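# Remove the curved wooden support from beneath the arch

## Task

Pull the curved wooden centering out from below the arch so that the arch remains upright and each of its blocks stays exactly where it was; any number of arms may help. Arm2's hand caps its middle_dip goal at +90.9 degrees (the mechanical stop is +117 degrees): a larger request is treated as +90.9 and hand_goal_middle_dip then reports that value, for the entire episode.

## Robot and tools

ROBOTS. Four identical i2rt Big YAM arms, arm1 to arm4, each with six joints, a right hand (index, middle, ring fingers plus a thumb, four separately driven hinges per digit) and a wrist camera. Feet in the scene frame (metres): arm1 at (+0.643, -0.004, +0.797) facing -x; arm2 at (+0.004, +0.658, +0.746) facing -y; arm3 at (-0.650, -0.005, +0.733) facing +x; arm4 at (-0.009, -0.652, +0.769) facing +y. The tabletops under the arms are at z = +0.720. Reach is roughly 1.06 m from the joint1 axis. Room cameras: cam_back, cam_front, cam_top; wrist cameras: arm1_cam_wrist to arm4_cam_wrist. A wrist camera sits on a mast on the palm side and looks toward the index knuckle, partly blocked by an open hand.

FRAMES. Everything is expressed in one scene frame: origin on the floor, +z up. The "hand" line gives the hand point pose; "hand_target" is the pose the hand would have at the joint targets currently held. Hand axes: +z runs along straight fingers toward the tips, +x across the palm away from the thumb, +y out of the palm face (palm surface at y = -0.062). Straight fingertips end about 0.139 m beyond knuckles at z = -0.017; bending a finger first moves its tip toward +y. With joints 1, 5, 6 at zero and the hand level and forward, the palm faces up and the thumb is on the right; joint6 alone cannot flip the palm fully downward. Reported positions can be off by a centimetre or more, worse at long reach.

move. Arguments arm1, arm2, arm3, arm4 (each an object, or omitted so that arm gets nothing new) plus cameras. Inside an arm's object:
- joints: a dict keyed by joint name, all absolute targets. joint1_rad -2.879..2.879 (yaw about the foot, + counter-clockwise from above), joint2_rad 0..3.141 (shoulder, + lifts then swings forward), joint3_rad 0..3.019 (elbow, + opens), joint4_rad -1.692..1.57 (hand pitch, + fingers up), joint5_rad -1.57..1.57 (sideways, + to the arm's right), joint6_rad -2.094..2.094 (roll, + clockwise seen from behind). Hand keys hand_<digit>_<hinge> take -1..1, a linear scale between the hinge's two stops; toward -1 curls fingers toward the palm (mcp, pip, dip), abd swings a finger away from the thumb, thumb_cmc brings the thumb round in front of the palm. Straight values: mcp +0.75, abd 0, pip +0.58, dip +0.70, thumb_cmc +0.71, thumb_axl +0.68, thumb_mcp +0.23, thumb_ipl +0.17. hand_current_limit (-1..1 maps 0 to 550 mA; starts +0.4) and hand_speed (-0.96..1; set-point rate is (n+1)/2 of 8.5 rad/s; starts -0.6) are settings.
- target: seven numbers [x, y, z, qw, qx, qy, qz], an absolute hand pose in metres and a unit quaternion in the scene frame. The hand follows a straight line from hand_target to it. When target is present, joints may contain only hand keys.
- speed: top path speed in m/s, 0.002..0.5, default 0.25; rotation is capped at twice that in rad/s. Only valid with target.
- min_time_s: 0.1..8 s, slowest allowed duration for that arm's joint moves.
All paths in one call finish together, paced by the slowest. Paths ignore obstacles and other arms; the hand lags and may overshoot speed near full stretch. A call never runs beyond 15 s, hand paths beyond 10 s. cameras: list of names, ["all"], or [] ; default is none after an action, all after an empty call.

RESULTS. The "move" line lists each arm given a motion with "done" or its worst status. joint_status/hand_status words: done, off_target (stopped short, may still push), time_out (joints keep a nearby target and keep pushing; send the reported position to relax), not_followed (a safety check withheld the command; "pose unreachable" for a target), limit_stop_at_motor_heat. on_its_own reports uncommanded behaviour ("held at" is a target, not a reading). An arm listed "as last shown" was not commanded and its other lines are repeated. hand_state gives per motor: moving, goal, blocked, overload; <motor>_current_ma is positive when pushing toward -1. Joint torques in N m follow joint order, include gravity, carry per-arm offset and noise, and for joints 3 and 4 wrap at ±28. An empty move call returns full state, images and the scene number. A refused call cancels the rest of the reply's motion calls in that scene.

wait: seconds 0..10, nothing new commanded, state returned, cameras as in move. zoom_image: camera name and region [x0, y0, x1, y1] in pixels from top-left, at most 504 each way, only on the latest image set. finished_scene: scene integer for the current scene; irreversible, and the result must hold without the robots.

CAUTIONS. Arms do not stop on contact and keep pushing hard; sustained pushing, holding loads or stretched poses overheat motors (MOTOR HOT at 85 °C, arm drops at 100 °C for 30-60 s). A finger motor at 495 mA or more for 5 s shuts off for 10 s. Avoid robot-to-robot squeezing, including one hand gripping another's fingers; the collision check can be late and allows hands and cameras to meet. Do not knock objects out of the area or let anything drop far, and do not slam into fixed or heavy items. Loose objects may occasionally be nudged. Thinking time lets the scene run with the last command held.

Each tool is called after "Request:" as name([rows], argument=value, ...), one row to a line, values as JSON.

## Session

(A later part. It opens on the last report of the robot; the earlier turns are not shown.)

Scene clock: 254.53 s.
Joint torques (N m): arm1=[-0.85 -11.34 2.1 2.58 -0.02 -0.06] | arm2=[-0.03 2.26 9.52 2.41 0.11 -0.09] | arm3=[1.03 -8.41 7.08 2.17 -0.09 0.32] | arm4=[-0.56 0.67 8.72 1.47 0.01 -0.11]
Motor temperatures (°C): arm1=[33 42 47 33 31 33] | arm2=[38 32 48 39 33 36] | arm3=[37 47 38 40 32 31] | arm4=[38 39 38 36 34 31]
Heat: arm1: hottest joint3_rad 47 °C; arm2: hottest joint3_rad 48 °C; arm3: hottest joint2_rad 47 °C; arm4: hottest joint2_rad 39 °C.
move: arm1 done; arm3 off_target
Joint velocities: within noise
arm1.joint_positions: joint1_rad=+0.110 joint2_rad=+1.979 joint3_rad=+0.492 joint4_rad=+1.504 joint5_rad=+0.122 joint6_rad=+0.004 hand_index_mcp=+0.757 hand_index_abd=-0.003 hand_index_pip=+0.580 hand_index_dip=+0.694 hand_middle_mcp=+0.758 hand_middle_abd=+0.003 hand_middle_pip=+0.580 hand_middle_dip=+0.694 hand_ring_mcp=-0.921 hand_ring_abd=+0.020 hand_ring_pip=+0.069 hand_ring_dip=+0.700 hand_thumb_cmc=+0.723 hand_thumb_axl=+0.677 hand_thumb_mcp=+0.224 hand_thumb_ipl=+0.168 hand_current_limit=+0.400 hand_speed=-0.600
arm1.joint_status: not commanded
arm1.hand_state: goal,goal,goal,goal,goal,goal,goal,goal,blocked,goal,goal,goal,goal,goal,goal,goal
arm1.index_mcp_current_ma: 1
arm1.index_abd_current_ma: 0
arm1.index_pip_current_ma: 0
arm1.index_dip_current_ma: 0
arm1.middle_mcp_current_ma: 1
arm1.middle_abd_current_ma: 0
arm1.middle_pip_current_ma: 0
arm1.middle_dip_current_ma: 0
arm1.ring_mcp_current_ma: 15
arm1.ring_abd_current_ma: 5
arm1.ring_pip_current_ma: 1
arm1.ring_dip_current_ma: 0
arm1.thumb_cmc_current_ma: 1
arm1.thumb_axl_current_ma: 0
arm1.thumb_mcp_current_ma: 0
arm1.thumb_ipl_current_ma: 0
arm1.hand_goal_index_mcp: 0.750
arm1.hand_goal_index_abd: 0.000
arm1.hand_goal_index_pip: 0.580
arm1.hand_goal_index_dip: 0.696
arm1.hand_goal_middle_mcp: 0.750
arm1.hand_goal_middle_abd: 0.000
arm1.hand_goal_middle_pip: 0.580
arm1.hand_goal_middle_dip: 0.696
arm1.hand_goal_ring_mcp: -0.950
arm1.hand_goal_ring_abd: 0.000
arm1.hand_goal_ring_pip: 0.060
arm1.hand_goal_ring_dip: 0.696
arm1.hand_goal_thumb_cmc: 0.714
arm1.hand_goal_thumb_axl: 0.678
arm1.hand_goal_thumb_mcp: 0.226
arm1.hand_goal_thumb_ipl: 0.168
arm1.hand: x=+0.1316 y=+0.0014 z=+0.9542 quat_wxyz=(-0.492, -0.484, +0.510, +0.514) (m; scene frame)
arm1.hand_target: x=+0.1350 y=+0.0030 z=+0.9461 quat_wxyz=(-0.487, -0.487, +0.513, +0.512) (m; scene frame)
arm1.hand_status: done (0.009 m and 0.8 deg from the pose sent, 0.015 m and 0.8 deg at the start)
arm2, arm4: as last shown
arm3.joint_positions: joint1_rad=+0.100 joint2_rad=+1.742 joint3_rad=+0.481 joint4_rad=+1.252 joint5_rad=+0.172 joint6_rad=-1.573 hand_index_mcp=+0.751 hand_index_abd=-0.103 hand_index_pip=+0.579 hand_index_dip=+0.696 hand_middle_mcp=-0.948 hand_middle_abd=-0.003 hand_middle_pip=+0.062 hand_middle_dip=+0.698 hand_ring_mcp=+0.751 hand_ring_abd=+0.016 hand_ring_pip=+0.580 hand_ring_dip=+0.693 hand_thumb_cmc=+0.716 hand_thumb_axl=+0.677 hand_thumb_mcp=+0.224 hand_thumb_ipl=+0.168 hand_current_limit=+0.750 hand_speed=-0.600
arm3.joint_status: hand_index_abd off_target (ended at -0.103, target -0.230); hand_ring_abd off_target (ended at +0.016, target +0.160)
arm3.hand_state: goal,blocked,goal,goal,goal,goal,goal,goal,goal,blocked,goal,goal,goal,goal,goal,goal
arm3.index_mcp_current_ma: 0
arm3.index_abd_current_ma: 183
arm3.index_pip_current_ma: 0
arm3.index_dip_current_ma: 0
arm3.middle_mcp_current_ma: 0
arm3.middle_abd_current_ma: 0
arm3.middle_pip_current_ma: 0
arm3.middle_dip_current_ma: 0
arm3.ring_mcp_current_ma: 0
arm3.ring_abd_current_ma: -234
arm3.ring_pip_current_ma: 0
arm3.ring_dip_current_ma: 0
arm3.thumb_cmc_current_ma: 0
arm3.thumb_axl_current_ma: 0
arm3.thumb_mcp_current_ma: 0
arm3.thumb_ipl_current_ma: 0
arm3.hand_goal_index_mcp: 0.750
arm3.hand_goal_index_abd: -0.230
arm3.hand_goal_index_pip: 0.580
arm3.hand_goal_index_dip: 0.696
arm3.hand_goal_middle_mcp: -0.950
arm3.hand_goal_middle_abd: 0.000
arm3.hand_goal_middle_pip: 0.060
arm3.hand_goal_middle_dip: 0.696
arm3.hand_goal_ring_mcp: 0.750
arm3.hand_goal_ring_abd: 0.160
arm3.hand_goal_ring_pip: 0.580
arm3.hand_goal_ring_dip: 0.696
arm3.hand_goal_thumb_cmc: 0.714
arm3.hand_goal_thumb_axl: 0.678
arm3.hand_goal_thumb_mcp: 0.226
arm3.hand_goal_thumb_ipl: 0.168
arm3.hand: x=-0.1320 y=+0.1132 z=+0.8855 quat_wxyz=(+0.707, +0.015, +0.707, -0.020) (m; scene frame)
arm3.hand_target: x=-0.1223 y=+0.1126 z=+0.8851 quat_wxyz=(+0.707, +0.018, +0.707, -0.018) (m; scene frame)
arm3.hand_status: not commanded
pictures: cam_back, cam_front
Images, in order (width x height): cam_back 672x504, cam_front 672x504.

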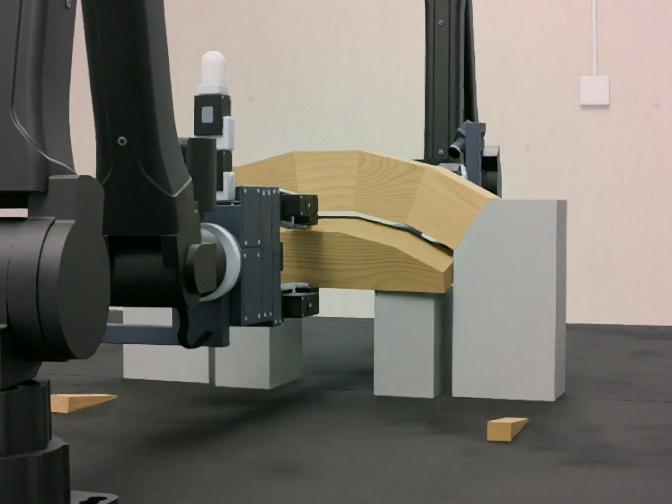

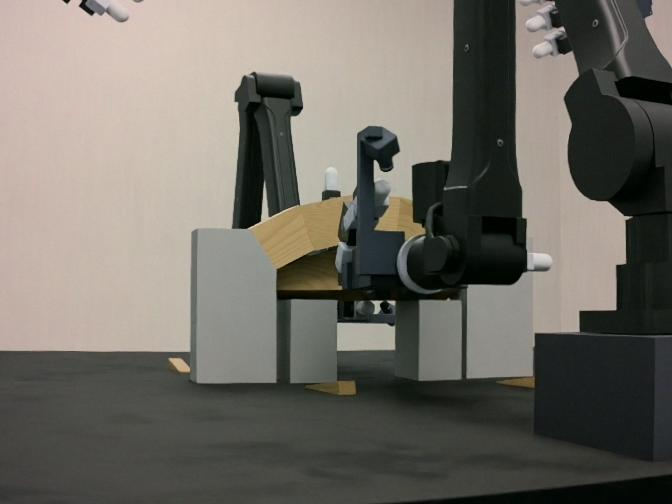

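Request:
move(arm3={"target":[-0.15,0.1142,0.886,0.7069,0.0179,0.7069,-0.0179],"speed":0.05}, cameras=["cam_front","cam_back","cam_top"])

Request:
zoom_image(camera="cam_front", region=[240, 180, 500, 340])

Request:
zoom_image(camera="cam_back", region=[200, 160, 520, 400])

Scene clock: 255.87 s.
Joint torques (N m): arm1=[-0.67 -11.4 2.11 2.45 0 -0.04] | arm2=[-0.09 2.26 9.52 2.41 0.11 -0.09] | arm3=[1.03 -10.05 3.77 3.02 0.3 0.29] | arm4=[-0.67 0.56 8.69 1.47 0 -0.12]
Motor temperatures (°C): arm1=[33 42 47 33 31 33] | arm2=[38 32 48 39 33 36] | arm3=[37 47 38 40 32 31] | arm4=[38 39 38 36 34 31]
Heat: arm1: hottest joint3_rad 47 °C; arm2: hottest joint3_rad 48 °C; arm3: hottest joint2_rad 47 °C; arm4: hottest joint2_rad 39 °C.
move: arm3 done
Joint velocities: within noise
arm1: as last shown
arm1.hand: x=+0.1316 y=+0.0014 z=+0.9543 quat_wxyz=(-0.492, -0.484, +0.509, +0.514) (m; scene frame)
arm2.joint_positions: joint1_rad=+0.026 joint2_rad=+0.643 joint3_rad=+1.411 joint4_rad=-1.287 joint5_rad=+0.093 joint6_rad=+1.162 hand_index_mcp=+0.755 hand_index_abd=+0.000 hand_index_pip=+0.577 hand_index_dip=+0.696 hand_middle_mcp=+0.755 hand_middle_abd=+0.000 hand_middle_pip=+0.577 hand_middle_dip=+0.696 hand_ring_mcp=+0.755 hand_ring_abd=+0.000 hand_ring_pip=+0.577 hand_ring_dip=+0.696 hand_thumb_cmc=+0.715 hand_thumb_axl=+0.677 hand_thumb_mcp=+0.226 hand_thumb_ipl=+0.168 hand_current_limit=+0.400 hand_speed=-0.600
arm2.joint_status: not commanded
arm2.hand_state: goal,goal,goal,goal,goal,goal,goal,goal,goal,goal,goal,goal,goal,goal,goal,goal
arm2.index_mcp_current_ma: 0
arm2.index_abd_current_ma: 0
arm2.index_pip_current_ma: 0
arm2.index_dip_current_ma: 0
arm2.middle_mcp_current_ma: 0
arm2.middle_abd_current_ma: 0
arm2.middle_pip_current_ma: 0
arm2.middle_dip_current_ma: 0
arm2.ring_mcp_current_ma: 0
arm2.ring_abd_current_ma: 0
arm2.ring_pip_current_ma: 0
arm2.ring_dip_current_ma: 0
arm2.thumb_cmc_current_ma: 0
arm2.thumb_axl_current_ma: 0
arm2.thumb_mcp_current_ma: 0
arm2.thumb_ipl_current_ma: 0
arm2.hand_goal_index_mcp: 0.754
arm2.hand_goal_index_abd: 0.000
arm2.hand_goal_index_pip: 0.576
arm2.hand_goal_index_dip: 0.696
arm2.hand_goal_middle_mcp: 0.754
arm2.hand_goal_middle_abd: 0.000
arm2.hand_goal_middle_pip: 0.576
arm2.hand_goal_middle_dip: 0.696
arm2.hand_goal_ring_mcp: 0.754
arm2.hand_goal_ring_abd: 0.000
arm2.hand_goal_ring_pip: 0.576
arm2.hand_goal_ring_dip: 0.696
arm2.hand_goal_thumb_cmc: 0.714
arm2.hand_goal_thumb_axl: 0.678
arm2.hand_goal_thumb_mcp: 0.226
arm2.hand_goal_thumb_ipl: 0.168
arm2.hand: x=-0.1014 y=+0.4106 z=+1.3164 quat_wxyz=(+0.442, +0.708, -0.495, +0.241) (m; scene frame)
arm2.hand_target: x=-0.1015 y=+0.4137 z=+1.3285 quat_wxyz=(+0.451, +0.702, -0.492, +0.248) (m; scene frame)
arm2.hand_status: not commanded
arm3.joint_positions: joint1_rad=+0.100 joint2_rad=+1.725 joint3_rad=+0.444 joint4_rad=+1.261 joint5_rad=+0.177 joint6_rad=-1.573 hand_index_mcp=+0.743 hand_index_abd=-0.103 hand_index_pip=+0.576 hand_index_dip=+0.695 hand_middle_mcp=-0.948 hand_middle_abd=-0.003 hand_middle_pip=+0.062 hand_middle_dip=+0.698 hand_ring_mcp=+0.747 hand_ring_abd=+0.017 hand_ring_pip=+0.579 hand_ring_dip=+0.693 hand_thumb_cmc=+0.716 hand_thumb_axl=+0.677 hand_thumb_mcp=+0.224 hand_thumb_ipl=+0.168 hand_current_limit=+0.750 hand_speed=-0.600
arm3.joint_status: not commanded
arm3.hand_state: goal,blocked,goal,goal,goal,goal,goal,goal,goal,blocked,goal,goal,goal,goal,goal,goal
arm3.index_mcp_current_ma: -1
arm3.index_abd_current_ma: 183
arm3.index_pip_current_ma: 0
arm3.index_dip_current_ma: 0
arm3.middle_mcp_current_ma: 0
arm3.middle_abd_current_ma: 0
arm3.middle_pip_current_ma: 0
arm3.middle_dip_current_ma: 0
arm3.ring_mcp_current_ma: 0
arm3.ring_abd_current_ma: -231
arm3.ring_pip_current_ma: 0
arm3.ring_dip_current_ma: 0
arm3.thumb_cmc_current_ma: 0
arm3.thumb_axl_current_ma: 0
arm3.thumb_mcp_current_ma: 0
arm3.thumb_ipl_current_ma: 0
arm3.hand_goal_index_mcp: 0.750
arm3.hand_goal_index_abd: -0.230
arm3.hand_goal_index_pip: 0.580
arm3.hand_goal_index_dip: 0.696
arm3.hand_goal_middle_mcp: -0.950
arm3.hand_goal_middle_abd: 0.000
arm3.hand_goal_middle_pip: 0.060
arm3.hand_goal_middle_dip: 0.696
arm3.hand_goal_ring_mcp: 0.750
arm3.hand_goal_ring_abd: 0.160
arm3.hand_goal_ring_pip: 0.580
arm3.hand_goal_ring_dip: 0.696
arm3.hand_goal_thumb_cmc: 0.714
arm3.hand_goal_thumb_axl: 0.678
arm3.hand_goal_thumb_mcp: 0.226
arm3.hand_goal_thumb_ipl: 0.168
arm3.hand: x=-0.1449 y=+0.1109 z=+0.8825 quat_wxyz=(+0.703, +0.016, +0.711, -0.022) (m; scene frame)
arm3.hand_target: x=-0.1500 y=+0.1141 z=+0.8859 quat_wxyz=(+0.707, +0.018, +0.707, -0.018) (m; scene frame)
arm3.hand_status: done (0.007 m and 0.8 deg from the pose sent, 0.018 m and 0.4 deg at the start)
arm4.joint_positions: joint1_rad=+0.002 joint2_rad=+0.640 joint3_rad=+1.352 joint4_rad=-1.260 joint5_rad=-0.057 joint6_rad=+1.182 hand_index_mcp=+0.754 hand_index_abd=+0.000 hand_index_pip=+0.577 hand_index_dip=+0.696 hand_middle_mcp=+0.754 hand_middle_abd=+0.000 hand_middle_pip=+0.577 hand_middle_dip=+0.696 hand_ring_mcp=+0.754 hand_ring_abd=+0.000 hand_ring_pip=+0.577 hand_ring_dip=+0.696 hand_thumb_cmc=+0.714 hand_thumb_axl=+0.677 hand_thumb_mcp=+0.226 hand_thumb_ipl=+0.168 hand_current_limit=+0.400 hand_speed=-0.600
arm4.joint_status: not commanded
arm4.hand_state: goal,goal,goal,goal,goal,goal,goal,goal,goal,goal,goal,goal,goal,goal,goal,goal
arm4.index_mcp_current_ma: 0
arm4.index_abd_current_ma: 0
arm4.index_pip_current_ma: 0
arm4.index_dip_current_ma: 0
arm4.middle_mcp_current_ma: 0
arm4.middle_abd_current_ma: 0
arm4.middle_pip_current_ma: 0
arm4.middle_dip_current_ma: 0
arm4.ring_mcp_current_ma: 0
arm4.ring_abd_current_ma: 0
arm4.ring_pip_current_ma: 0
arm4.ring_dip_current_ma: 0
arm4.thumb_cmc_current_ma: 0
arm4.thumb_axl_current_ma: 0
arm4.thumb_mcp_current_ma: 0
arm4.thumb_ipl_current_ma: 0
arm4.hand_goal_index_mcp: 0.754
arm4.hand_goal_index_abd: 0.000
arm4.hand_goal_index_pip: 0.576
arm4.hand_goal_index_dip: 0.696
arm4.hand_goal_middle_mcp: 0.754
arm4.hand_goal_middle_abd: 0.000
arm4.hand_goal_middle_pip: 0.576
arm4.hand_goal_middle_dip: 0.696
arm4.hand_goal_ring_mcp: 0.754
arm4.hand_goal_ring_abd: 0.000
arm4.hand_goal_ring_pip: 0.576
arm4.hand_goal_ring_dip: 0.696
arm4.hand_goal_thumb_cmc: 0.714
arm4.hand_goal_thumb_axl: 0.678
arm4.hand_goal_thumb_mcp: 0.226
arm4.hand_goal_thumb_ipl: 0.168
arm4.hand: x=+0.0525 y=-0.3823 z=+1.3097 quat_wxyz=(-0.296, +0.459, +0.741, +0.392) (m; scene frame)
arm4.hand_target: x=+0.0524 y=-0.3847 z=+1.3217 quat_wxyz=(-0.302, +0.455, +0.736, +0.401) (m; scene frame)
arm4.hand_status: not commanded
pictures: cam_back, cam_front, cam_top
Images, in order (width x height): cam_back 672x504, cam_front 672x504, cam_top 672x504.

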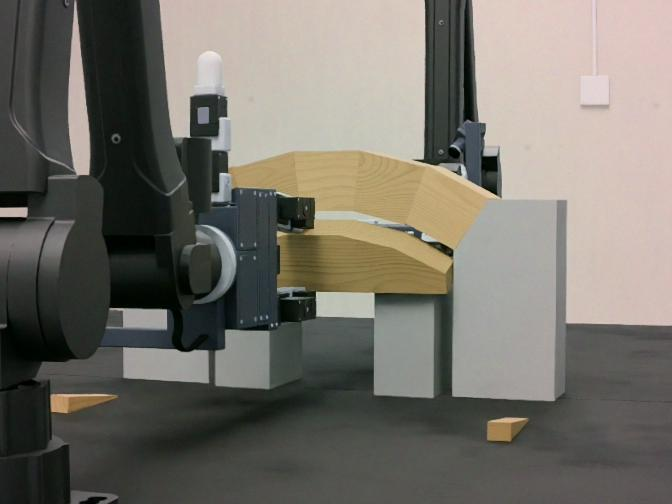

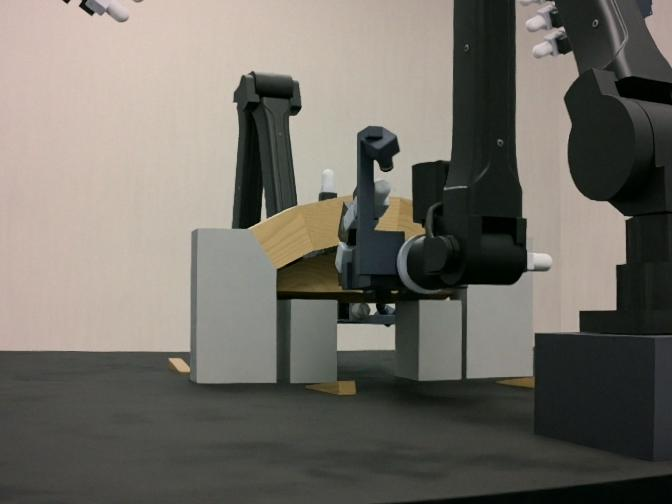

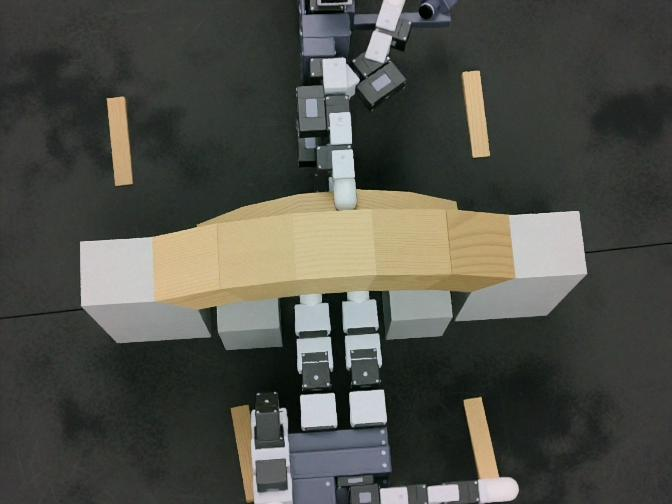

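Scaled by 1.938 from the camera's 672x504 image, which has a finer 960x720 frame.

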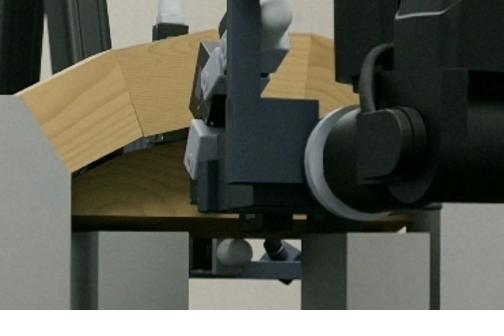

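Scaled by 1.575 from the camera's 672x504 image, which has a finer 960x720 frame.

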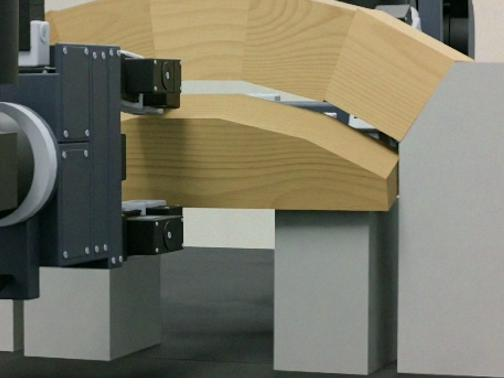

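Request:
move(arm3={"target":[-0.165,0.1152,0.892,0.7069,0.0179,0.7069,-0.0179],"speed":0.05,"joints":{"hand_index_abd":-0.28,"hand_ring_abd":0.22}}, cameras=["cam_front","cam_back","cam_top"])

Request:
zoom_image(camera="cam_front", region=[240, 180, 500, 340])

Request:
zoom_image(camera="cam_back", region=[200, 160, 520, 400])

Scene clock: 257.20 s.
Joint torques (N m): arm1=[-1.03 -11.34 2.04 2.44 -0.01 -0.05] | arm2=[-0.09 2.32 9.54 2.41 0.11 -0.09] | arm3=[2.49 -10.99 4.48 2.84 0.13 0.35] | arm4=[-0.56 0.62 8.69 1.48 0 -0.12]
Motor temperatures (°C): arm1=[33 42 47 33 31 33] | arm2=[38 32 48 39 33 36] | arm3=[37 47 38 40 32 31] | arm4=[38 39 38 36 34 31]
Heat: arm1: hottest joint3_rad 47 °C; arm2: hottest joint3_rad 48 °C; arm3: hottest joint2_rad 47 °C; arm4: hottest joint2_rad 39 °C.
move: arm3 off_target
Joint velocities: within noise
arm1, arm2, arm4: as last shown
arm3.joint_positions: joint1_rad=+0.107 joint2_rad=+1.693 joint3_rad=+0.394 joint4_rad=+1.261 joint5_rad=+0.190 joint6_rad=-1.573 hand_index_mcp=+0.740 hand_index_abd=-0.105 hand_index_pip=+0.575 hand_index_dip=+0.693 hand_middle_mcp=-0.948 hand_middle_abd=-0.003 hand_middle_pip=+0.062 hand_middle_dip=+0.698 hand_ring_mcp=+0.754 hand_ring_abd=+0.024 hand_ring_pip=+0.581 hand_ring_dip=+0.695 hand_thumb_cmc=+0.716 hand_thumb_axl=+0.677 hand_thumb_mcp=+0.224 hand_thumb_ipl=+0.168 hand_current_limit=+0.750 hand_speed=-0.600
arm3.joint_status: hand_index_abd off_target (ended at -0.105, target -0.280); hand_ring_abd off_target (ended at +0.024, target +0.220)
arm3.hand_state: goal,blocked,goal,goal,goal,goal,goal,goal,goal,blocked,goal,goal,goal,goal,goal,goal
arm3.index_mcp_current_ma: -2
arm3.index_abd_current_ma: 341
arm3.index_pip_current_ma: 0
arm3.index_dip_current_ma: 0
arm3.middle_mcp_current_ma: 0
arm3.middle_abd_current_ma: 0
arm3.middle_pip_current_ma: 0
arm3.middle_dip_current_ma: 0
arm3.ring_mcp_current_ma: 0
arm3.ring_abd_current_ma: -430
arm3.ring_pip_current_ma: 0
arm3.ring_dip_current_ma: 0
arm3.thumb_cmc_current_ma: 0
arm3.thumb_axl_current_ma: 0
arm3.thumb_mcp_current_ma: 0
arm3.thumb_ipl_current_ma: 0
arm3.hand_goal_index_mcp: 0.750
arm3.hand_goal_index_abd: -0.280
arm3.hand_goal_index_pip: 0.580
arm3.hand_goal_index_dip: 0.696
arm3.hand_goal_middle_mcp: -0.950
arm3.hand_goal_middle_abd: 0.000
arm3.hand_goal_middle_pip: 0.060
arm3.hand_goal_middle_dip: 0.696
arm3.hand_goal_ring_mcp: 0.750
arm3.hand_goal_ring_abd: 0.220
arm3.hand_goal_ring_pip: 0.580
arm3.hand_goal_ring_dip: 0.696
arm3.hand_goal_thumb_cmc: 0.714
arm3.hand_goal_thumb_axl: 0.678
arm3.hand_goal_thumb_mcp: 0.226
arm3.hand_goal_thumb_ipl: 0.168
arm3.hand: x=-0.1625 y=+0.1095 z=+0.8798 quat_wxyz=(+0.697, +0.018, +0.717, -0.025) (m; scene frame)
arm3.hand_target: x=-0.1650 y=+0.1150 z=+0.8918 quat_wxyz=(+0.707, +0.018, +0.707, -0.018) (m; scene frame)
arm3.hand_status: off_target (0.014 m and 1.8 deg from the pose sent, 0.023 m and 0.8 deg at the start)
pictures: cam_back, cam_front, cam_top
Images, in order (width x height): cam_back 672x504, cam_front 672x504, cam_top 672x504.

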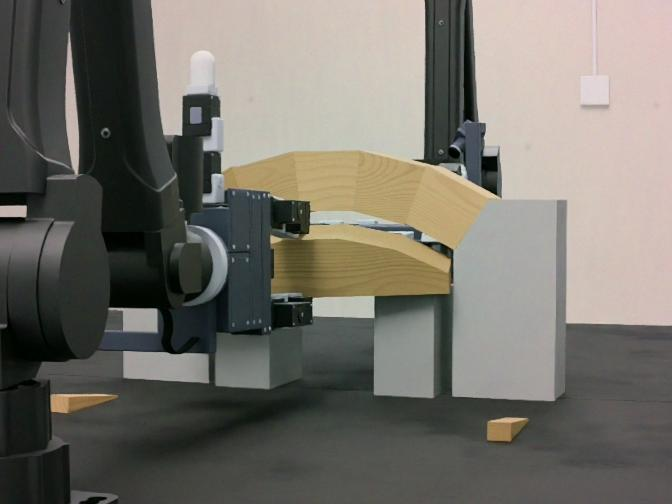

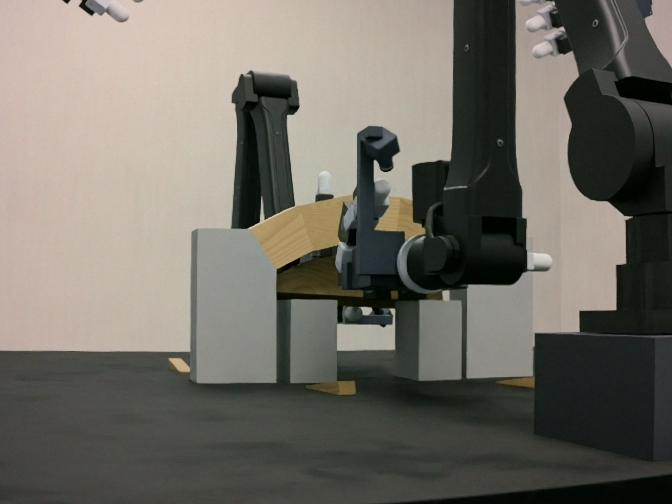

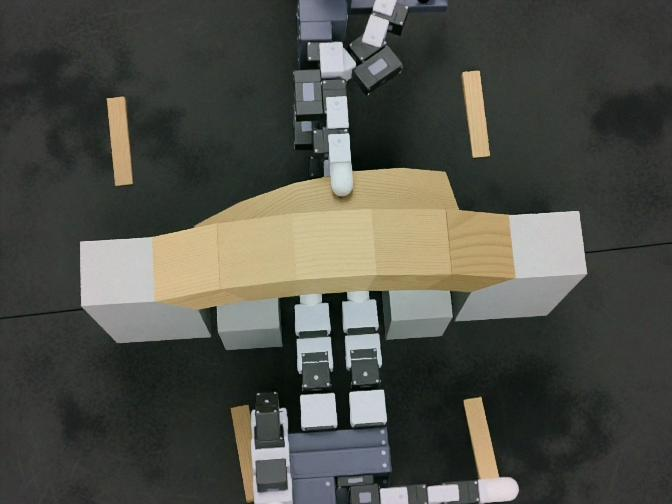

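Scaled by 1.938 from the camera's 672x504 image, which has a finer 960x720 frame.

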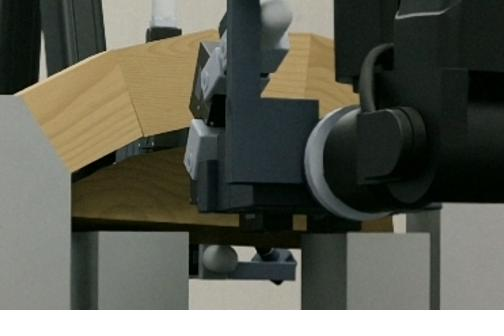

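Scaled by 1.575 from the camera's 672x504 image, which has a finer 960x720 frame.

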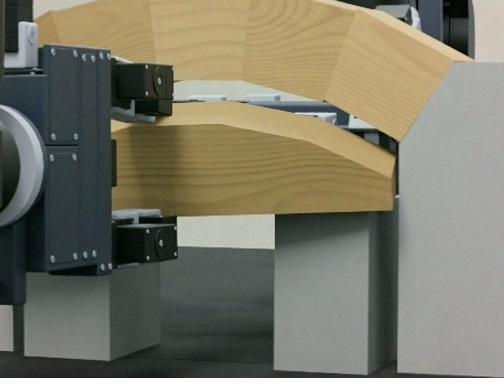

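Request:
move(arm3={"target":[-0.19,0.1165,0.902,0.7069,0.0179,0.7069,-0.0179],"speed":0.06}, cameras=["cam_front","cam_back","cam_top"])

Request:
zoom_image(camera="cam_front", region=[240, 180, 500, 340])

Request:
zoom_image(camera="cam_back", region=[200, 160, 520, 400])

Scene clock: 258.70 s.
Joint torques (N m): arm1=[-0.97 -10.75 2.06 2.47 -0.03 -0.05] | arm2=[-0.09 2.32 9.54 2.41 0.11 -0.09] | arm3=[2.32 -10.4 5.64 3.6 0.13 0.25] | arm4=[-0.62 0.67 8.69 1.5 0 -0.11]
Motor temperatures (°C): arm1=[33 42 46 33 31 33] | arm2=[38 32 48 39 33 36] | arm3=[37 47 38 40 32 31] | arm4=[38 39 38 36 34 31]
Heat: arm1: hottest joint3_rad 46 °C; arm2: hottest joint3_rad 48 °C; arm3: hottest joint2_rad 47 °C; arm4: hottest joint2_rad 39 °C.
move: arm3 off_target
Joint velocities: within noise
arm1, arm2, arm4: as last shown
arm3.joint_positions: joint1_rad=+0.123 joint2_rad=+1.623 joint3_rad=+0.311 joint4_rad=+1.227 joint5_rad=+0.208 joint6_rad=-1.573 hand_index_mcp=+0.708 hand_index_abd=-0.156 hand_index_pip=+0.556 hand_index_dip=+0.681 hand_middle_mcp=-0.948 hand_middle_abd=-0.003 hand_middle_pip=+0.062 hand_middle_dip=+0.698 hand_ring_mcp=+0.794 hand_ring_abd=+0.024 hand_ring_pip=+0.606 hand_ring_dip=+0.710 hand_thumb_cmc=+0.716 hand_thumb_axl=+0.677 hand_thumb_mcp=+0.224 hand_thumb_ipl=+0.168 hand_current_limit=+0.750 hand_speed=-0.600
arm3.joint_status: not commanded
arm3.hand_state: blocked,blocked,blocked,goal,goal,goal,goal,goal,blocked,blocked,blocked,goal,goal,goal,goal,goal
arm3.index_mcp_current_ma: -30
arm3.index_abd_current_ma: 174
arm3.index_pip_current_ma: -9
arm3.index_dip_current_ma: -4
arm3.middle_mcp_current_ma: 0
arm3.middle_abd_current_ma: 0
arm3.middle_pip_current_ma: 0
arm3.middle_dip_current_ma: 0
arm3.ring_mcp_current_ma: 33
arm3.ring_abd_current_ma: -430
arm3.ring_pip_current_ma: 11
arm3.ring_dip_current_ma: 3
arm3.thumb_cmc_current_ma: 0
arm3.thumb_axl_current_ma: 0
arm3.thumb_mcp_current_ma: 0
arm3.thumb_ipl_current_ma: 0
arm3.hand_goal_index_mcp: 0.750
arm3.hand_goal_index_abd: -0.280
arm3.hand_goal_index_pip: 0.580
arm3.hand_goal_index_dip: 0.696
arm3.hand_goal_middle_mcp: -0.950
arm3.hand_goal_middle_abd: 0.000
arm3.hand_goal_middle_pip: 0.060
arm3.hand_goal_middle_dip: 0.696
arm3.hand_goal_ring_mcp: 0.750
arm3.hand_goal_ring_abd: 0.220
arm3.hand_goal_ring_pip: 0.580
arm3.hand_goal_ring_dip: 0.696
arm3.hand_goal_thumb_cmc: 0.714
arm3.hand_goal_thumb_axl: 0.678
arm3.hand_goal_thumb_mcp: 0.226
arm3.hand_goal_thumb_ipl: 0.168
arm3.on_its_own: hand_index_abd moved -0.051 toward your old target -0.280
arm3.hand: x=-0.1929 y=+0.1098 z=+0.8728 quat_wxyz=(+0.680, +0.015, +0.733, -0.029) (m; scene frame)
arm3.hand_target: x=-0.1906 y=+0.1163 z=+0.9015 quat_wxyz=(+0.707, +0.018, +0.707, -0.018) (m; scene frame)
arm3.hand_status: off_target (0.030 m and 4.5 deg from the pose sent, 0.036 m and 1.8 deg at the start)
pictures: cam_back, cam_front, cam_top
Images, in order (width x height): cam_back 672x504, cam_front 672x504, cam_top 672x504.

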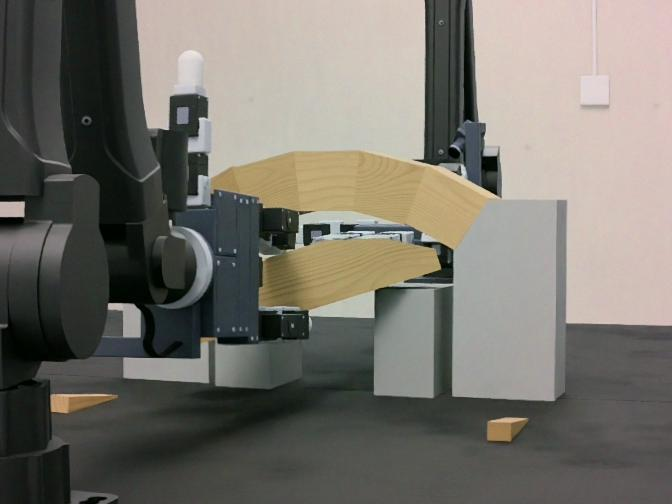

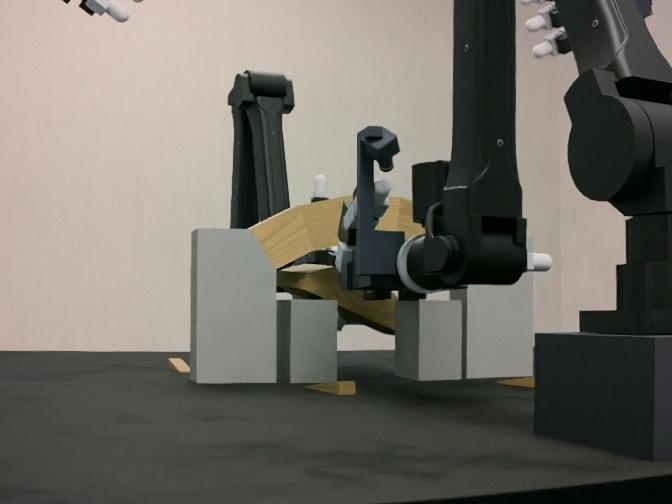

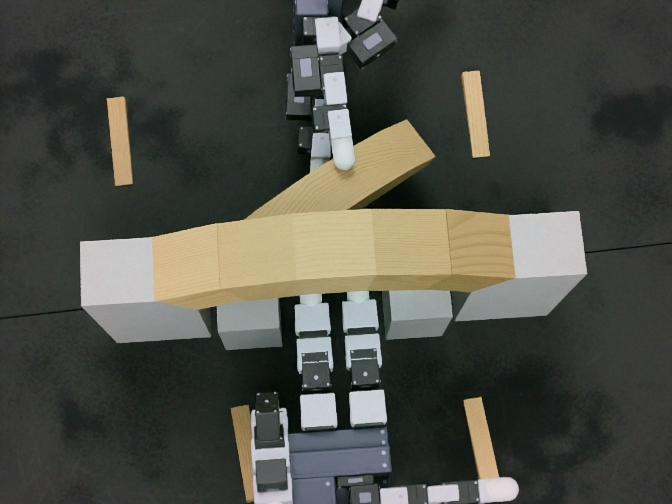

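Scaled by 1.938 from the camera's 672x504 image, which has a finer 960x720 frame.

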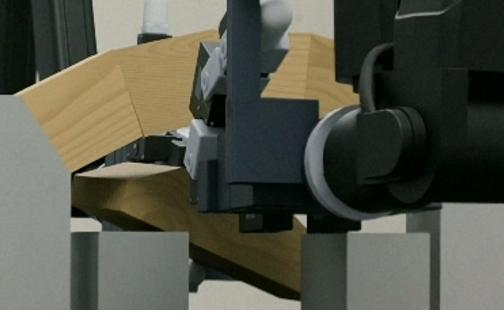

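Scaled by 1.575 from the camera's 672x504 image, which has a finer 960x720 frame.

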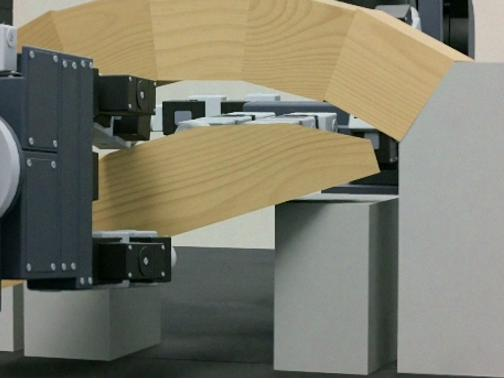

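Request:
move(arm3={"target":[-0.188,0.1163,0.93,0.7069,0.0179,0.7069,-0.0179],"speed":0.05}, cameras=["cam_front","cam_back","cam_top"])

Request:
zoom_image(camera="cam_front", region=[240, 180, 500, 340])

Request:
zoom_image(camera="cam_back", region=[200, 160, 520, 400])

Scene clock: 260.93 s.
Joint torques (N m): arm1=[-0.73 -12.04 2.88 2.48 -0.2 -0.04] | arm2=[-0.03 2.26 9.52 2.43 0.11 -0.09] | arm3=[2.02 -6.53 8.23 2.04 -0.02 0.27] | arm4=[-0.5 0.62 8.72 1.48 0 -0.12]
Motor temperatures (°C): arm1=[33 42 46 33 31 33] | arm2=[38 32 48 39 33 36] | arm3=[37 47 38 40 32 31] | arm4=[38 39 38 36 34 31]
Heat: arm1: hottest joint3_rad 46 °C; arm2: hottest joint3_rad 48 °C; arm3: hottest joint2_rad 47 °C; arm4: hottest joint2_rad 39 °C.
move: arm3 off_target
Joint velocities: within noise
arm1, arm2, arm4: as last shown
arm1.joint_positions: joint1_rad=+0.106 joint2_rad=+1.987 joint3_rad=+0.480 joint4_rad=+1.504 joint5_rad=+0.128 joint6_rad=+0.004 hand_index_mcp=+0.758 hand_index_abd=-0.002 hand_index_pip=+0.580 hand_index_dip=+0.694 hand_middle_mcp=+0.794 hand_middle_abd=+0.021 hand_middle_pip=+0.605 hand_middle_dip=+0.705 hand_ring_mcp=-0.924 hand_ring_abd=+0.020 hand_ring_pip=+0.069 hand_ring_dip=+0.700 hand_thumb_cmc=+0.723 hand_thumb_axl=+0.677 hand_thumb_mcp=+0.225 hand_thumb_ipl=+0.168 hand_current_limit=+0.400 hand_speed=-0.600
arm1.hand_state: goal,goal,goal,goal,blocked,blocked,blocked,goal,blocked,blocked,goal,goal,goal,goal,goal,goal
arm1.middle_mcp_current_ma: 34
arm1.middle_abd_current_ma: 6
arm1.middle_pip_current_ma: 10
arm1.middle_dip_current_ma: 1
arm1.ring_mcp_current_ma: 12
arm1.hand: x=+0.1352 y=+0.0046 z=+0.9470 quat_wxyz=(-0.484, -0.487, +0.516, +0.512) (m; scene frame)
arm1.hand_target: x=+0.1350 y=+0.0029 z=+0.9462 quat_wxyz=(-0.487, -0.487, +0.513, +0.512) (m; scene frame)
arm3.joint_positions: joint1_rad=+0.123 joint2_rad=+1.448 joint3_rad=+0.315 joint4_rad=+1.110 joint5_rad=+0.208 joint6_rad=-1.573 hand_index_mcp=+0.747 hand_index_abd=-0.281 hand_index_pip=+0.577 hand_index_dip=+0.693 hand_middle_mcp=-0.948 hand_middle_abd=-0.003 hand_middle_pip=+0.062 hand_middle_dip=+0.698 hand_ring_mcp=+0.752 hand_ring_abd=+0.210 hand_ring_pip=+0.583 hand_ring_dip=+0.699 hand_thumb_cmc=+0.716 hand_thumb_axl=+0.677 hand_thumb_mcp=+0.224 hand_thumb_ipl=+0.168 hand_current_limit=+0.750 hand_speed=-0.600
arm3.joint_status: not commanded
arm3.hand_state: goal,goal,goal,goal,goal,goal,goal,goal,goal,goal,goal,goal,goal,goal,goal,goal
arm3.index_mcp_current_ma: 0
arm3.index_abd_current_ma: 0
arm3.index_pip_current_ma: 0
arm3.index_dip_current_ma: 0
arm3.middle_mcp_current_ma: 0
arm3.middle_abd_current_ma: 0
arm3.middle_pip_current_ma: 0
arm3.middle_dip_current_ma: 0
arm3.ring_mcp_current_ma: 0
arm3.ring_abd_current_ma: -1
arm3.ring_pip_current_ma: 0
arm3.ring_dip_current_ma: 0
arm3.thumb_cmc_current_ma: 0
arm3.thumb_axl_current_ma: 0
arm3.thumb_mcp_current_ma: 0
arm3.thumb_ipl_current_ma: 0
arm3.hand_goal_index_mcp: 0.750
arm3.hand_goal_index_abd: -0.280
arm3.hand_goal_index_pip: 0.580
arm3.hand_goal_index_dip: 0.696
arm3.hand_goal_middle_mcp: -0.950
arm3.hand_goal_middle_abd: 0.000
arm3.hand_goal_middle_pip: 0.060
arm3.hand_goal_middle_dip: 0.696
arm3.hand_goal_ring_mcp: 0.750
arm3.hand_goal_ring_abd: 0.220
arm3.hand_goal_ring_pip: 0.580
arm3.hand_goal_ring_dip: 0.696
arm3.hand_goal_thumb_cmc: 0.714
arm3.hand_goal_thumb_axl: 0.678
arm3.hand_goal_thumb_mcp: 0.226
arm3.hand_goal_thumb_ipl: 0.168
arm3.on_its_own: hand_index_abd moved -0.125 to your old target -0.280; hand_ring_abd moved +0.186 to your old target +0.220
arm3.hand: x=-0.1963 y=+0.1093 z=+0.9218 quat_wxyz=(+0.702, +0.019, +0.712, -0.025) (m; scene frame)
arm3.hand_target: x=-0.1885 y=+0.1163 z=+0.9302 quat_wxyz=(+0.707, +0.018, +0.707, -0.018) (m; scene frame)
arm3.hand_status: off_target (0.014 m and 1.2 deg from the pose sent, 0.058 m and 4.5 deg at the start)
pictures: cam_back, cam_front, cam_top
Images, in order (width x height): cam_back 672x504, cam_front 672x504, cam_top 672x504.

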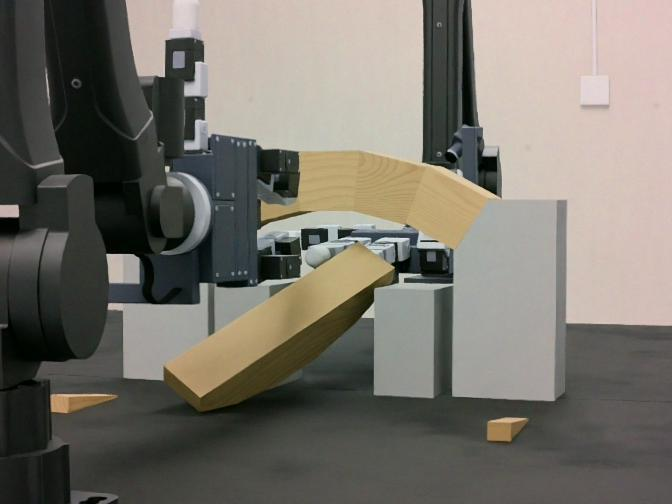

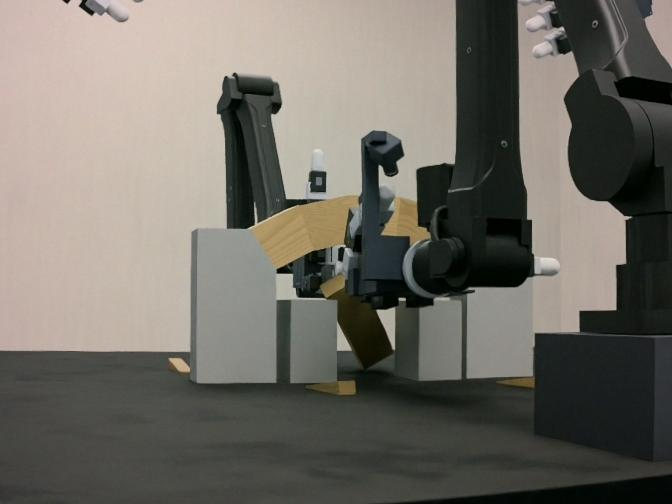

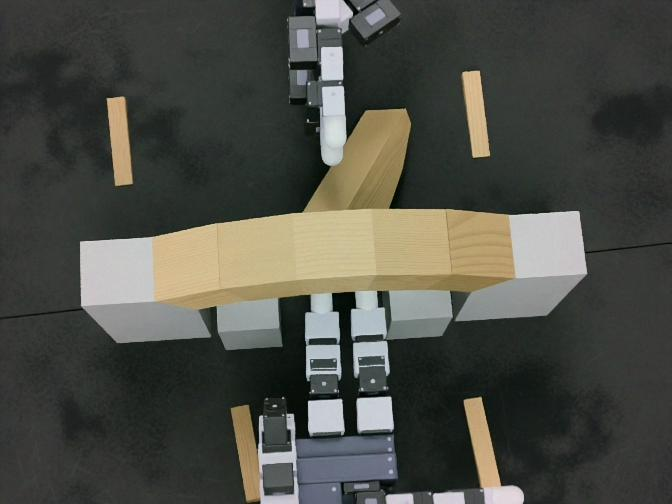

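Scaled by 1.938 from the camera's 672x504 image, which has a finer 960x720 frame.

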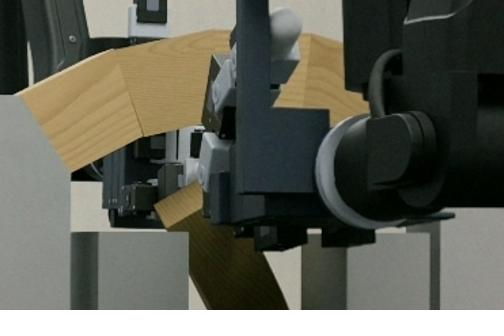

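Scaled by 1.575 from the camera's 672x504 image, which has a finer 960x720 frame.

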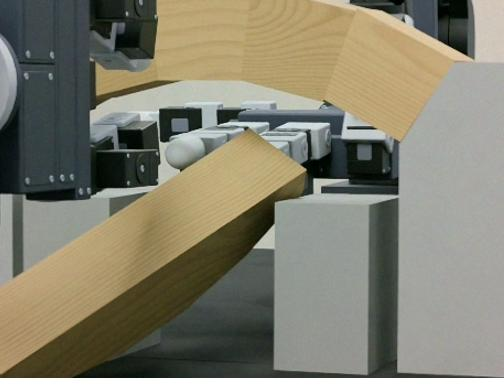

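Request:
move(arm3={"target":[-0.30,0.10,1.02,0.7069,0.0179,0.7069,-0.0179],"speed":0.2}, cameras=["cam_front","cam_back","cam_top","arm1_cam_wrist"])

Request:
zoom_image(camera="cam_back", region=[100, 200, 460, 440])

Request:
zoom_image(camera="cam_top", region=[240, 80, 460, 320])

Scene clock: 264.37 s.
Joint torques (N m): arm1=[-0.79 -12.28 2.82 2.58 -0.21 -0.08] | arm2=[-0.09 2.32 9.52 2.43 0.11 -0.09] | arm3=[2.14 -0.21 12.11 2.15 0.11 0.22] | arm4=[-0.62 0.56 8.7 1.48 0 -0.11]
Motor temperatures (°C): arm1=[33 42 46 33 31 33] | arm2=[38 32 48 39 33 35] | arm3=[37 47 38 40 32 31] | arm4=[38 39 38 36 34 31]
Heat: arm1: hottest joint3_rad 46 °C; arm2: hottest joint3_rad 48 °C; arm3: hottest joint2_rad 47 °C; arm4: hottest joint2_rad 39 °C.
move: arm3 off_target
Joint velocities: within noise
arm1, arm2, arm4: as last shown
arm3.joint_positions: joint1_rad=+0.127 joint2_rad=+0.595 joint3_rad=+0.209 joint4_rad=+0.358 joint5_rad=+0.211 joint6_rad=-1.572 hand_index_mcp=+0.748 hand_index_abd=-0.282 hand_index_pip=+0.577 hand_index_dip=+0.693 hand_middle_mcp=-0.948 hand_middle_abd=-0.003 hand_middle_pip=+0.062 hand_middle_dip=+0.698 hand_ring_mcp=+0.752 hand_ring_abd=+0.210 hand_ring_pip=+0.583 hand_ring_dip=+0.699 hand_thumb_cmc=+0.716 hand_thumb_axl=+0.677 hand_thumb_mcp=+0.224 hand_thumb_ipl=+0.168 hand_current_limit=+0.750 hand_speed=-0.600
arm3.joint_status: not commanded
arm3.hand_state: goal,goal,goal,goal,goal,goal,goal,goal,goal,goal,goal,goal,goal,goal,goal,goal
arm3.index_mcp_current_ma: 0
arm3.index_abd_current_ma: 0
arm3.index_pip_current_ma: 0
arm3.index_dip_current_ma: 0
arm3.middle_mcp_current_ma: 0
arm3.middle_abd_current_ma: 0
arm3.middle_pip_current_ma: 0
arm3.middle_dip_current_ma: 0
arm3.ring_mcp_current_ma: 0
arm3.ring_abd_current_ma: -1
arm3.ring_pip_current_ma: 0
arm3.ring_dip_current_ma: 0
arm3.thumb_cmc_current_ma: 0
arm3.thumb_axl_current_ma: 0
arm3.thumb_mcp_current_ma: 0
arm3.thumb_ipl_current_ma: 0
arm3.hand_goal_index_mcp: 0.750
arm3.hand_goal_index_abd: -0.280
arm3.hand_goal_index_pip: 0.580
arm3.hand_goal_index_dip: 0.696
arm3.hand_goal_middle_mcp: -0.950
arm3.hand_goal_middle_abd: 0.000
arm3.hand_goal_middle_pip: 0.060
arm3.hand_goal_middle_dip: 0.696
arm3.hand_goal_ring_mcp: 0.750
arm3.hand_goal_ring_abd: 0.220
arm3.hand_goal_ring_pip: 0.580
arm3.hand_goal_ring_dip: 0.696
arm3.hand_goal_thumb_cmc: 0.714
arm3.hand_goal_thumb_axl: 0.678
arm3.hand_goal_thumb_mcp: 0.226
arm3.hand_goal_thumb_ipl: 0.168
arm3.hand: x=-0.3008 y=+0.0955 z=+1.0063 quat_wxyz=(+0.700, +0.019, +0.713, -0.025) (m; scene frame)
arm3.hand_target: x=-0.3003 y=+0.0999 z=+1.0200 quat_wxyz=(+0.707, +0.018, +0.707, -0.018) (m; scene frame)
arm3.hand_status: off_target (0.014 m and 1.3 deg from the pose sent, 0.143 m and 1.2 deg at the start)
pictures: arm1_cam_wrist, cam_back, cam_front, cam_top
Images, in order (width x height): arm1_cam_wrist 672x504, cam_back 672x504, cam_front 672x504, cam_top 672x504.

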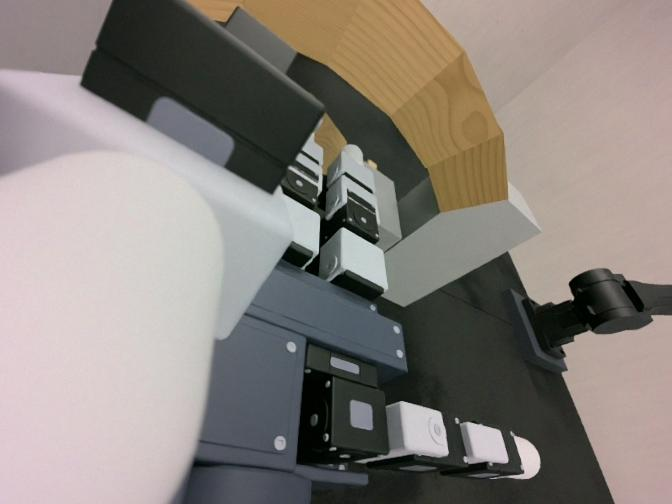

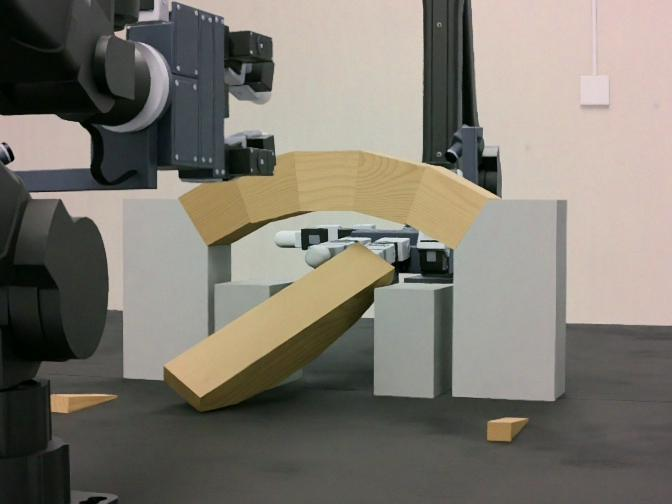

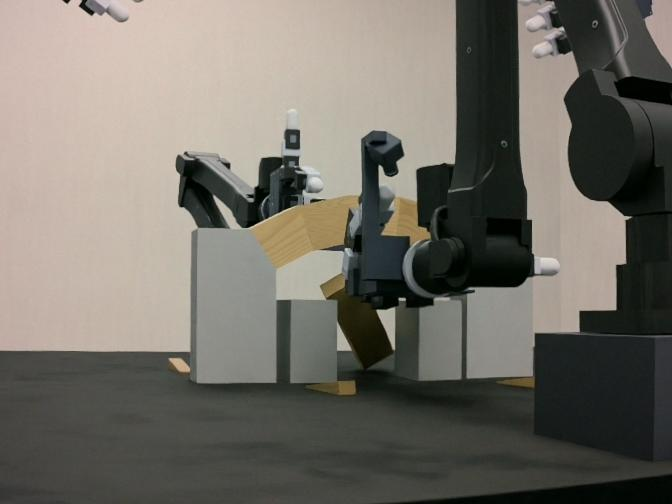

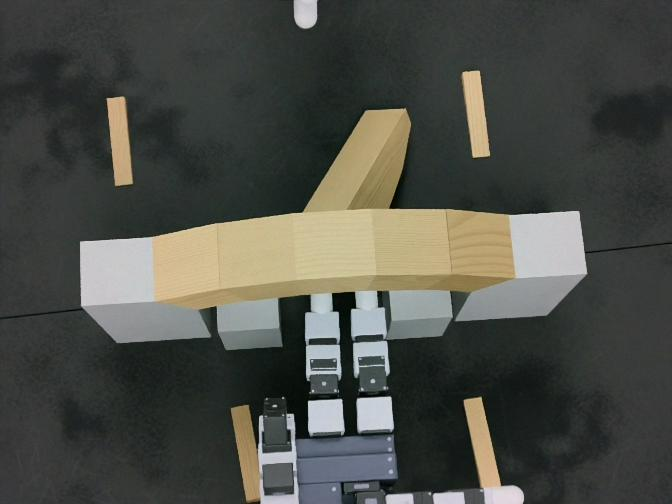

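Scaled by 1.400 from the camera's 672x504 image, which has a finer 960x720 frame.

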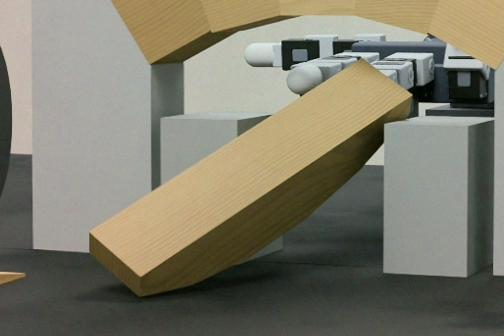

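Scaled by 2.100 from the camera's 672x504 image, which has a finer 960x720 frame.

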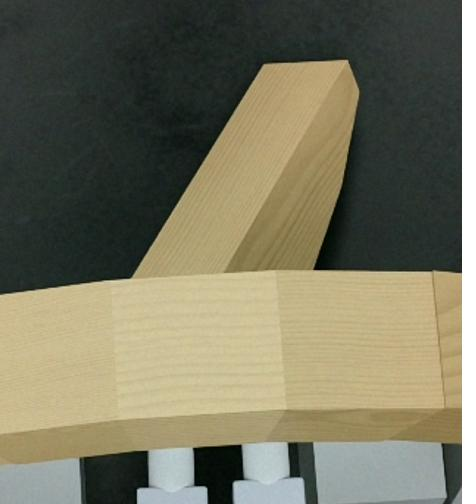

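Request:
move(arm1={"target":[0.10,-0.009,0.942,0.4872,0.4872,-0.5125,-0.5125],"speed":0.08}, cameras=["cam_back","cam_top"])

Request:
zoom_image(camera="cam_back", region=[100, 200, 460, 440])

Scene clock: 266.10 s.
Joint torques (N m): arm1=[-0.44 -12.45 5.44 1.88 0 -0.05] | arm2=[-0.09 2.32 9.52 2.43 0.11 -0.09] | arm3=[2.08 0.26 12.01 2.25 0.11 0.27] | arm4=[-0.56 0.62 8.69 1.51 0 -0.12]
Motor temperatures (°C): arm1=[33 42 46 33 31 33] | arm2=[38 32 48 39 33 35] | arm3=[37 47 38 40 32 31] | arm4=[38 39 38 36 34 31]
Heat: arm1: hottest joint3_rad 46 °C; arm2: hottest joint3_rad 48 °C; arm3: hottest joint2_rad 47 °C; arm4: hottest joint2_rad 39 °C.
move: arm1 off_target
Joint velocities: within noise
arm1.joint_positions: joint1_rad=+0.128 joint2_rad=+2.013 joint3_rad=+0.549 joint4_rad=+1.449 joint5_rad=+0.148 joint6_rad=+0.004 hand_index_mcp=+0.758 hand_index_abd=-0.002 hand_index_pip=+0.580 hand_index_dip=+0.694 hand_middle_mcp=+0.801 hand_middle_abd=-0.002 hand_middle_pip=+0.610 hand_middle_dip=+0.707 hand_ring_mcp=-0.924 hand_ring_abd=+0.020 hand_ring_pip=+0.069 hand_ring_dip=+0.700 hand_thumb_cmc=+0.723 hand_thumb_axl=+0.677 hand_thumb_mcp=+0.225 hand_thumb_ipl=+0.168 hand_current_limit=+0.400 hand_speed=-0.600
arm1.joint_status: not commanded
arm1.hand_state: goal,goal,goal,goal,blocked,goal,blocked,goal,blocked,blocked,goal,goal,goal,goal,goal,goal
arm1.index_mcp_current_ma: 1
arm1.index_abd_current_ma: 0
arm1.index_pip_current_ma: 0
arm1.index_dip_current_ma: 0
arm1.middle_mcp_current_ma: 45
arm1.middle_abd_current_ma: 0
arm1.middle_pip_current_ma: 14
arm1.middle_dip_current_ma: 2
arm1.ring_mcp_current_ma: 12
arm1.ring_abd_current_ma: 5
arm1.ring_pip_current_ma: 1
arm1.ring_dip_current_ma: 0
arm1.thumb_cmc_current_ma: 1
arm1.thumb_axl_current_ma: 0
arm1.thumb_mcp_current_ma: 0
arm1.thumb_ipl_current_ma: 0
arm1.hand_goal_index_mcp: 0.750
arm1.hand_goal_index_abd: 0.000
arm1.hand_goal_index_pip: 0.580
arm1.hand_goal_index_dip: 0.696
arm1.hand_goal_middle_mcp: 0.750
arm1.hand_goal_middle_abd: 0.000
arm1.hand_goal_middle_pip: 0.580
arm1.hand_goal_middle_dip: 0.696
arm1.hand_goal_ring_mcp: -0.950
arm1.hand_goal_ring_abd: 0.000
arm1.hand_goal_ring_pip: 0.060
arm1.hand_goal_ring_dip: 0.696
arm1.hand_goal_thumb_cmc: 0.714
arm1.hand_goal_thumb_axl: 0.678
arm1.hand_goal_thumb_mcp: 0.226
arm1.hand_goal_thumb_ipl: 0.168
arm1.hand: x=+0.1104 y=-0.0058 z=+0.9400 quat_wxyz=(-0.482, -0.491, +0.518, +0.508) (m; scene frame)
arm1.hand_target: x=+0.1004 y=-0.0090 z=+0.9422 quat_wxyz=(-0.487, -0.487, +0.512, +0.512) (m; scene frame)
arm1.hand_status: off_target (0.011 m and 1.1 deg from the pose sent, 0.038 m and 0.6 deg at the start)
arm2, arm3, arm4: as last shown
pictures: cam_back, cam_top
Images, in order (width x height): cam_back 672x504, cam_top 672x504.

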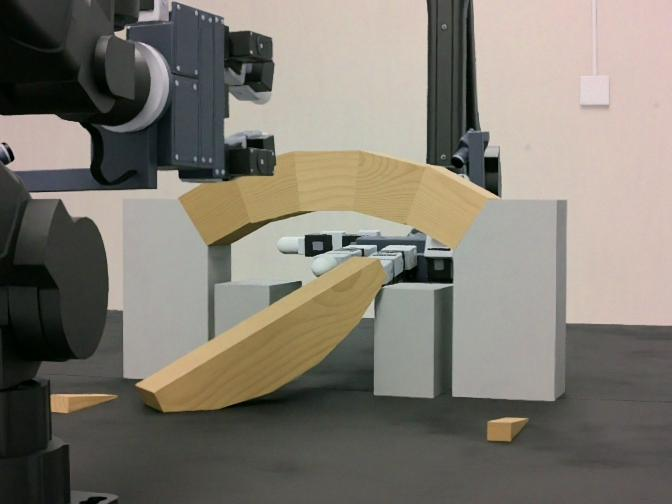

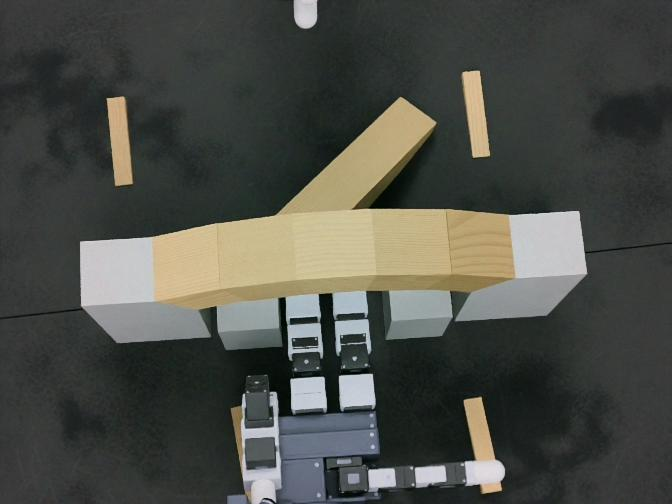

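Scaled by 1.400 from the camera's 672x504 image, which has a finer 960x720 frame.

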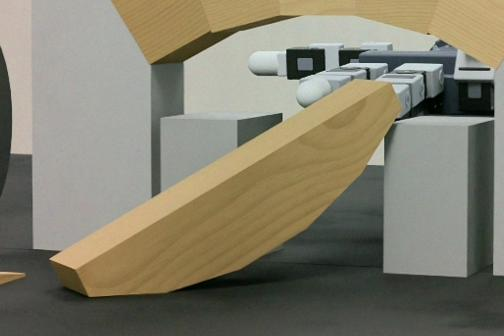

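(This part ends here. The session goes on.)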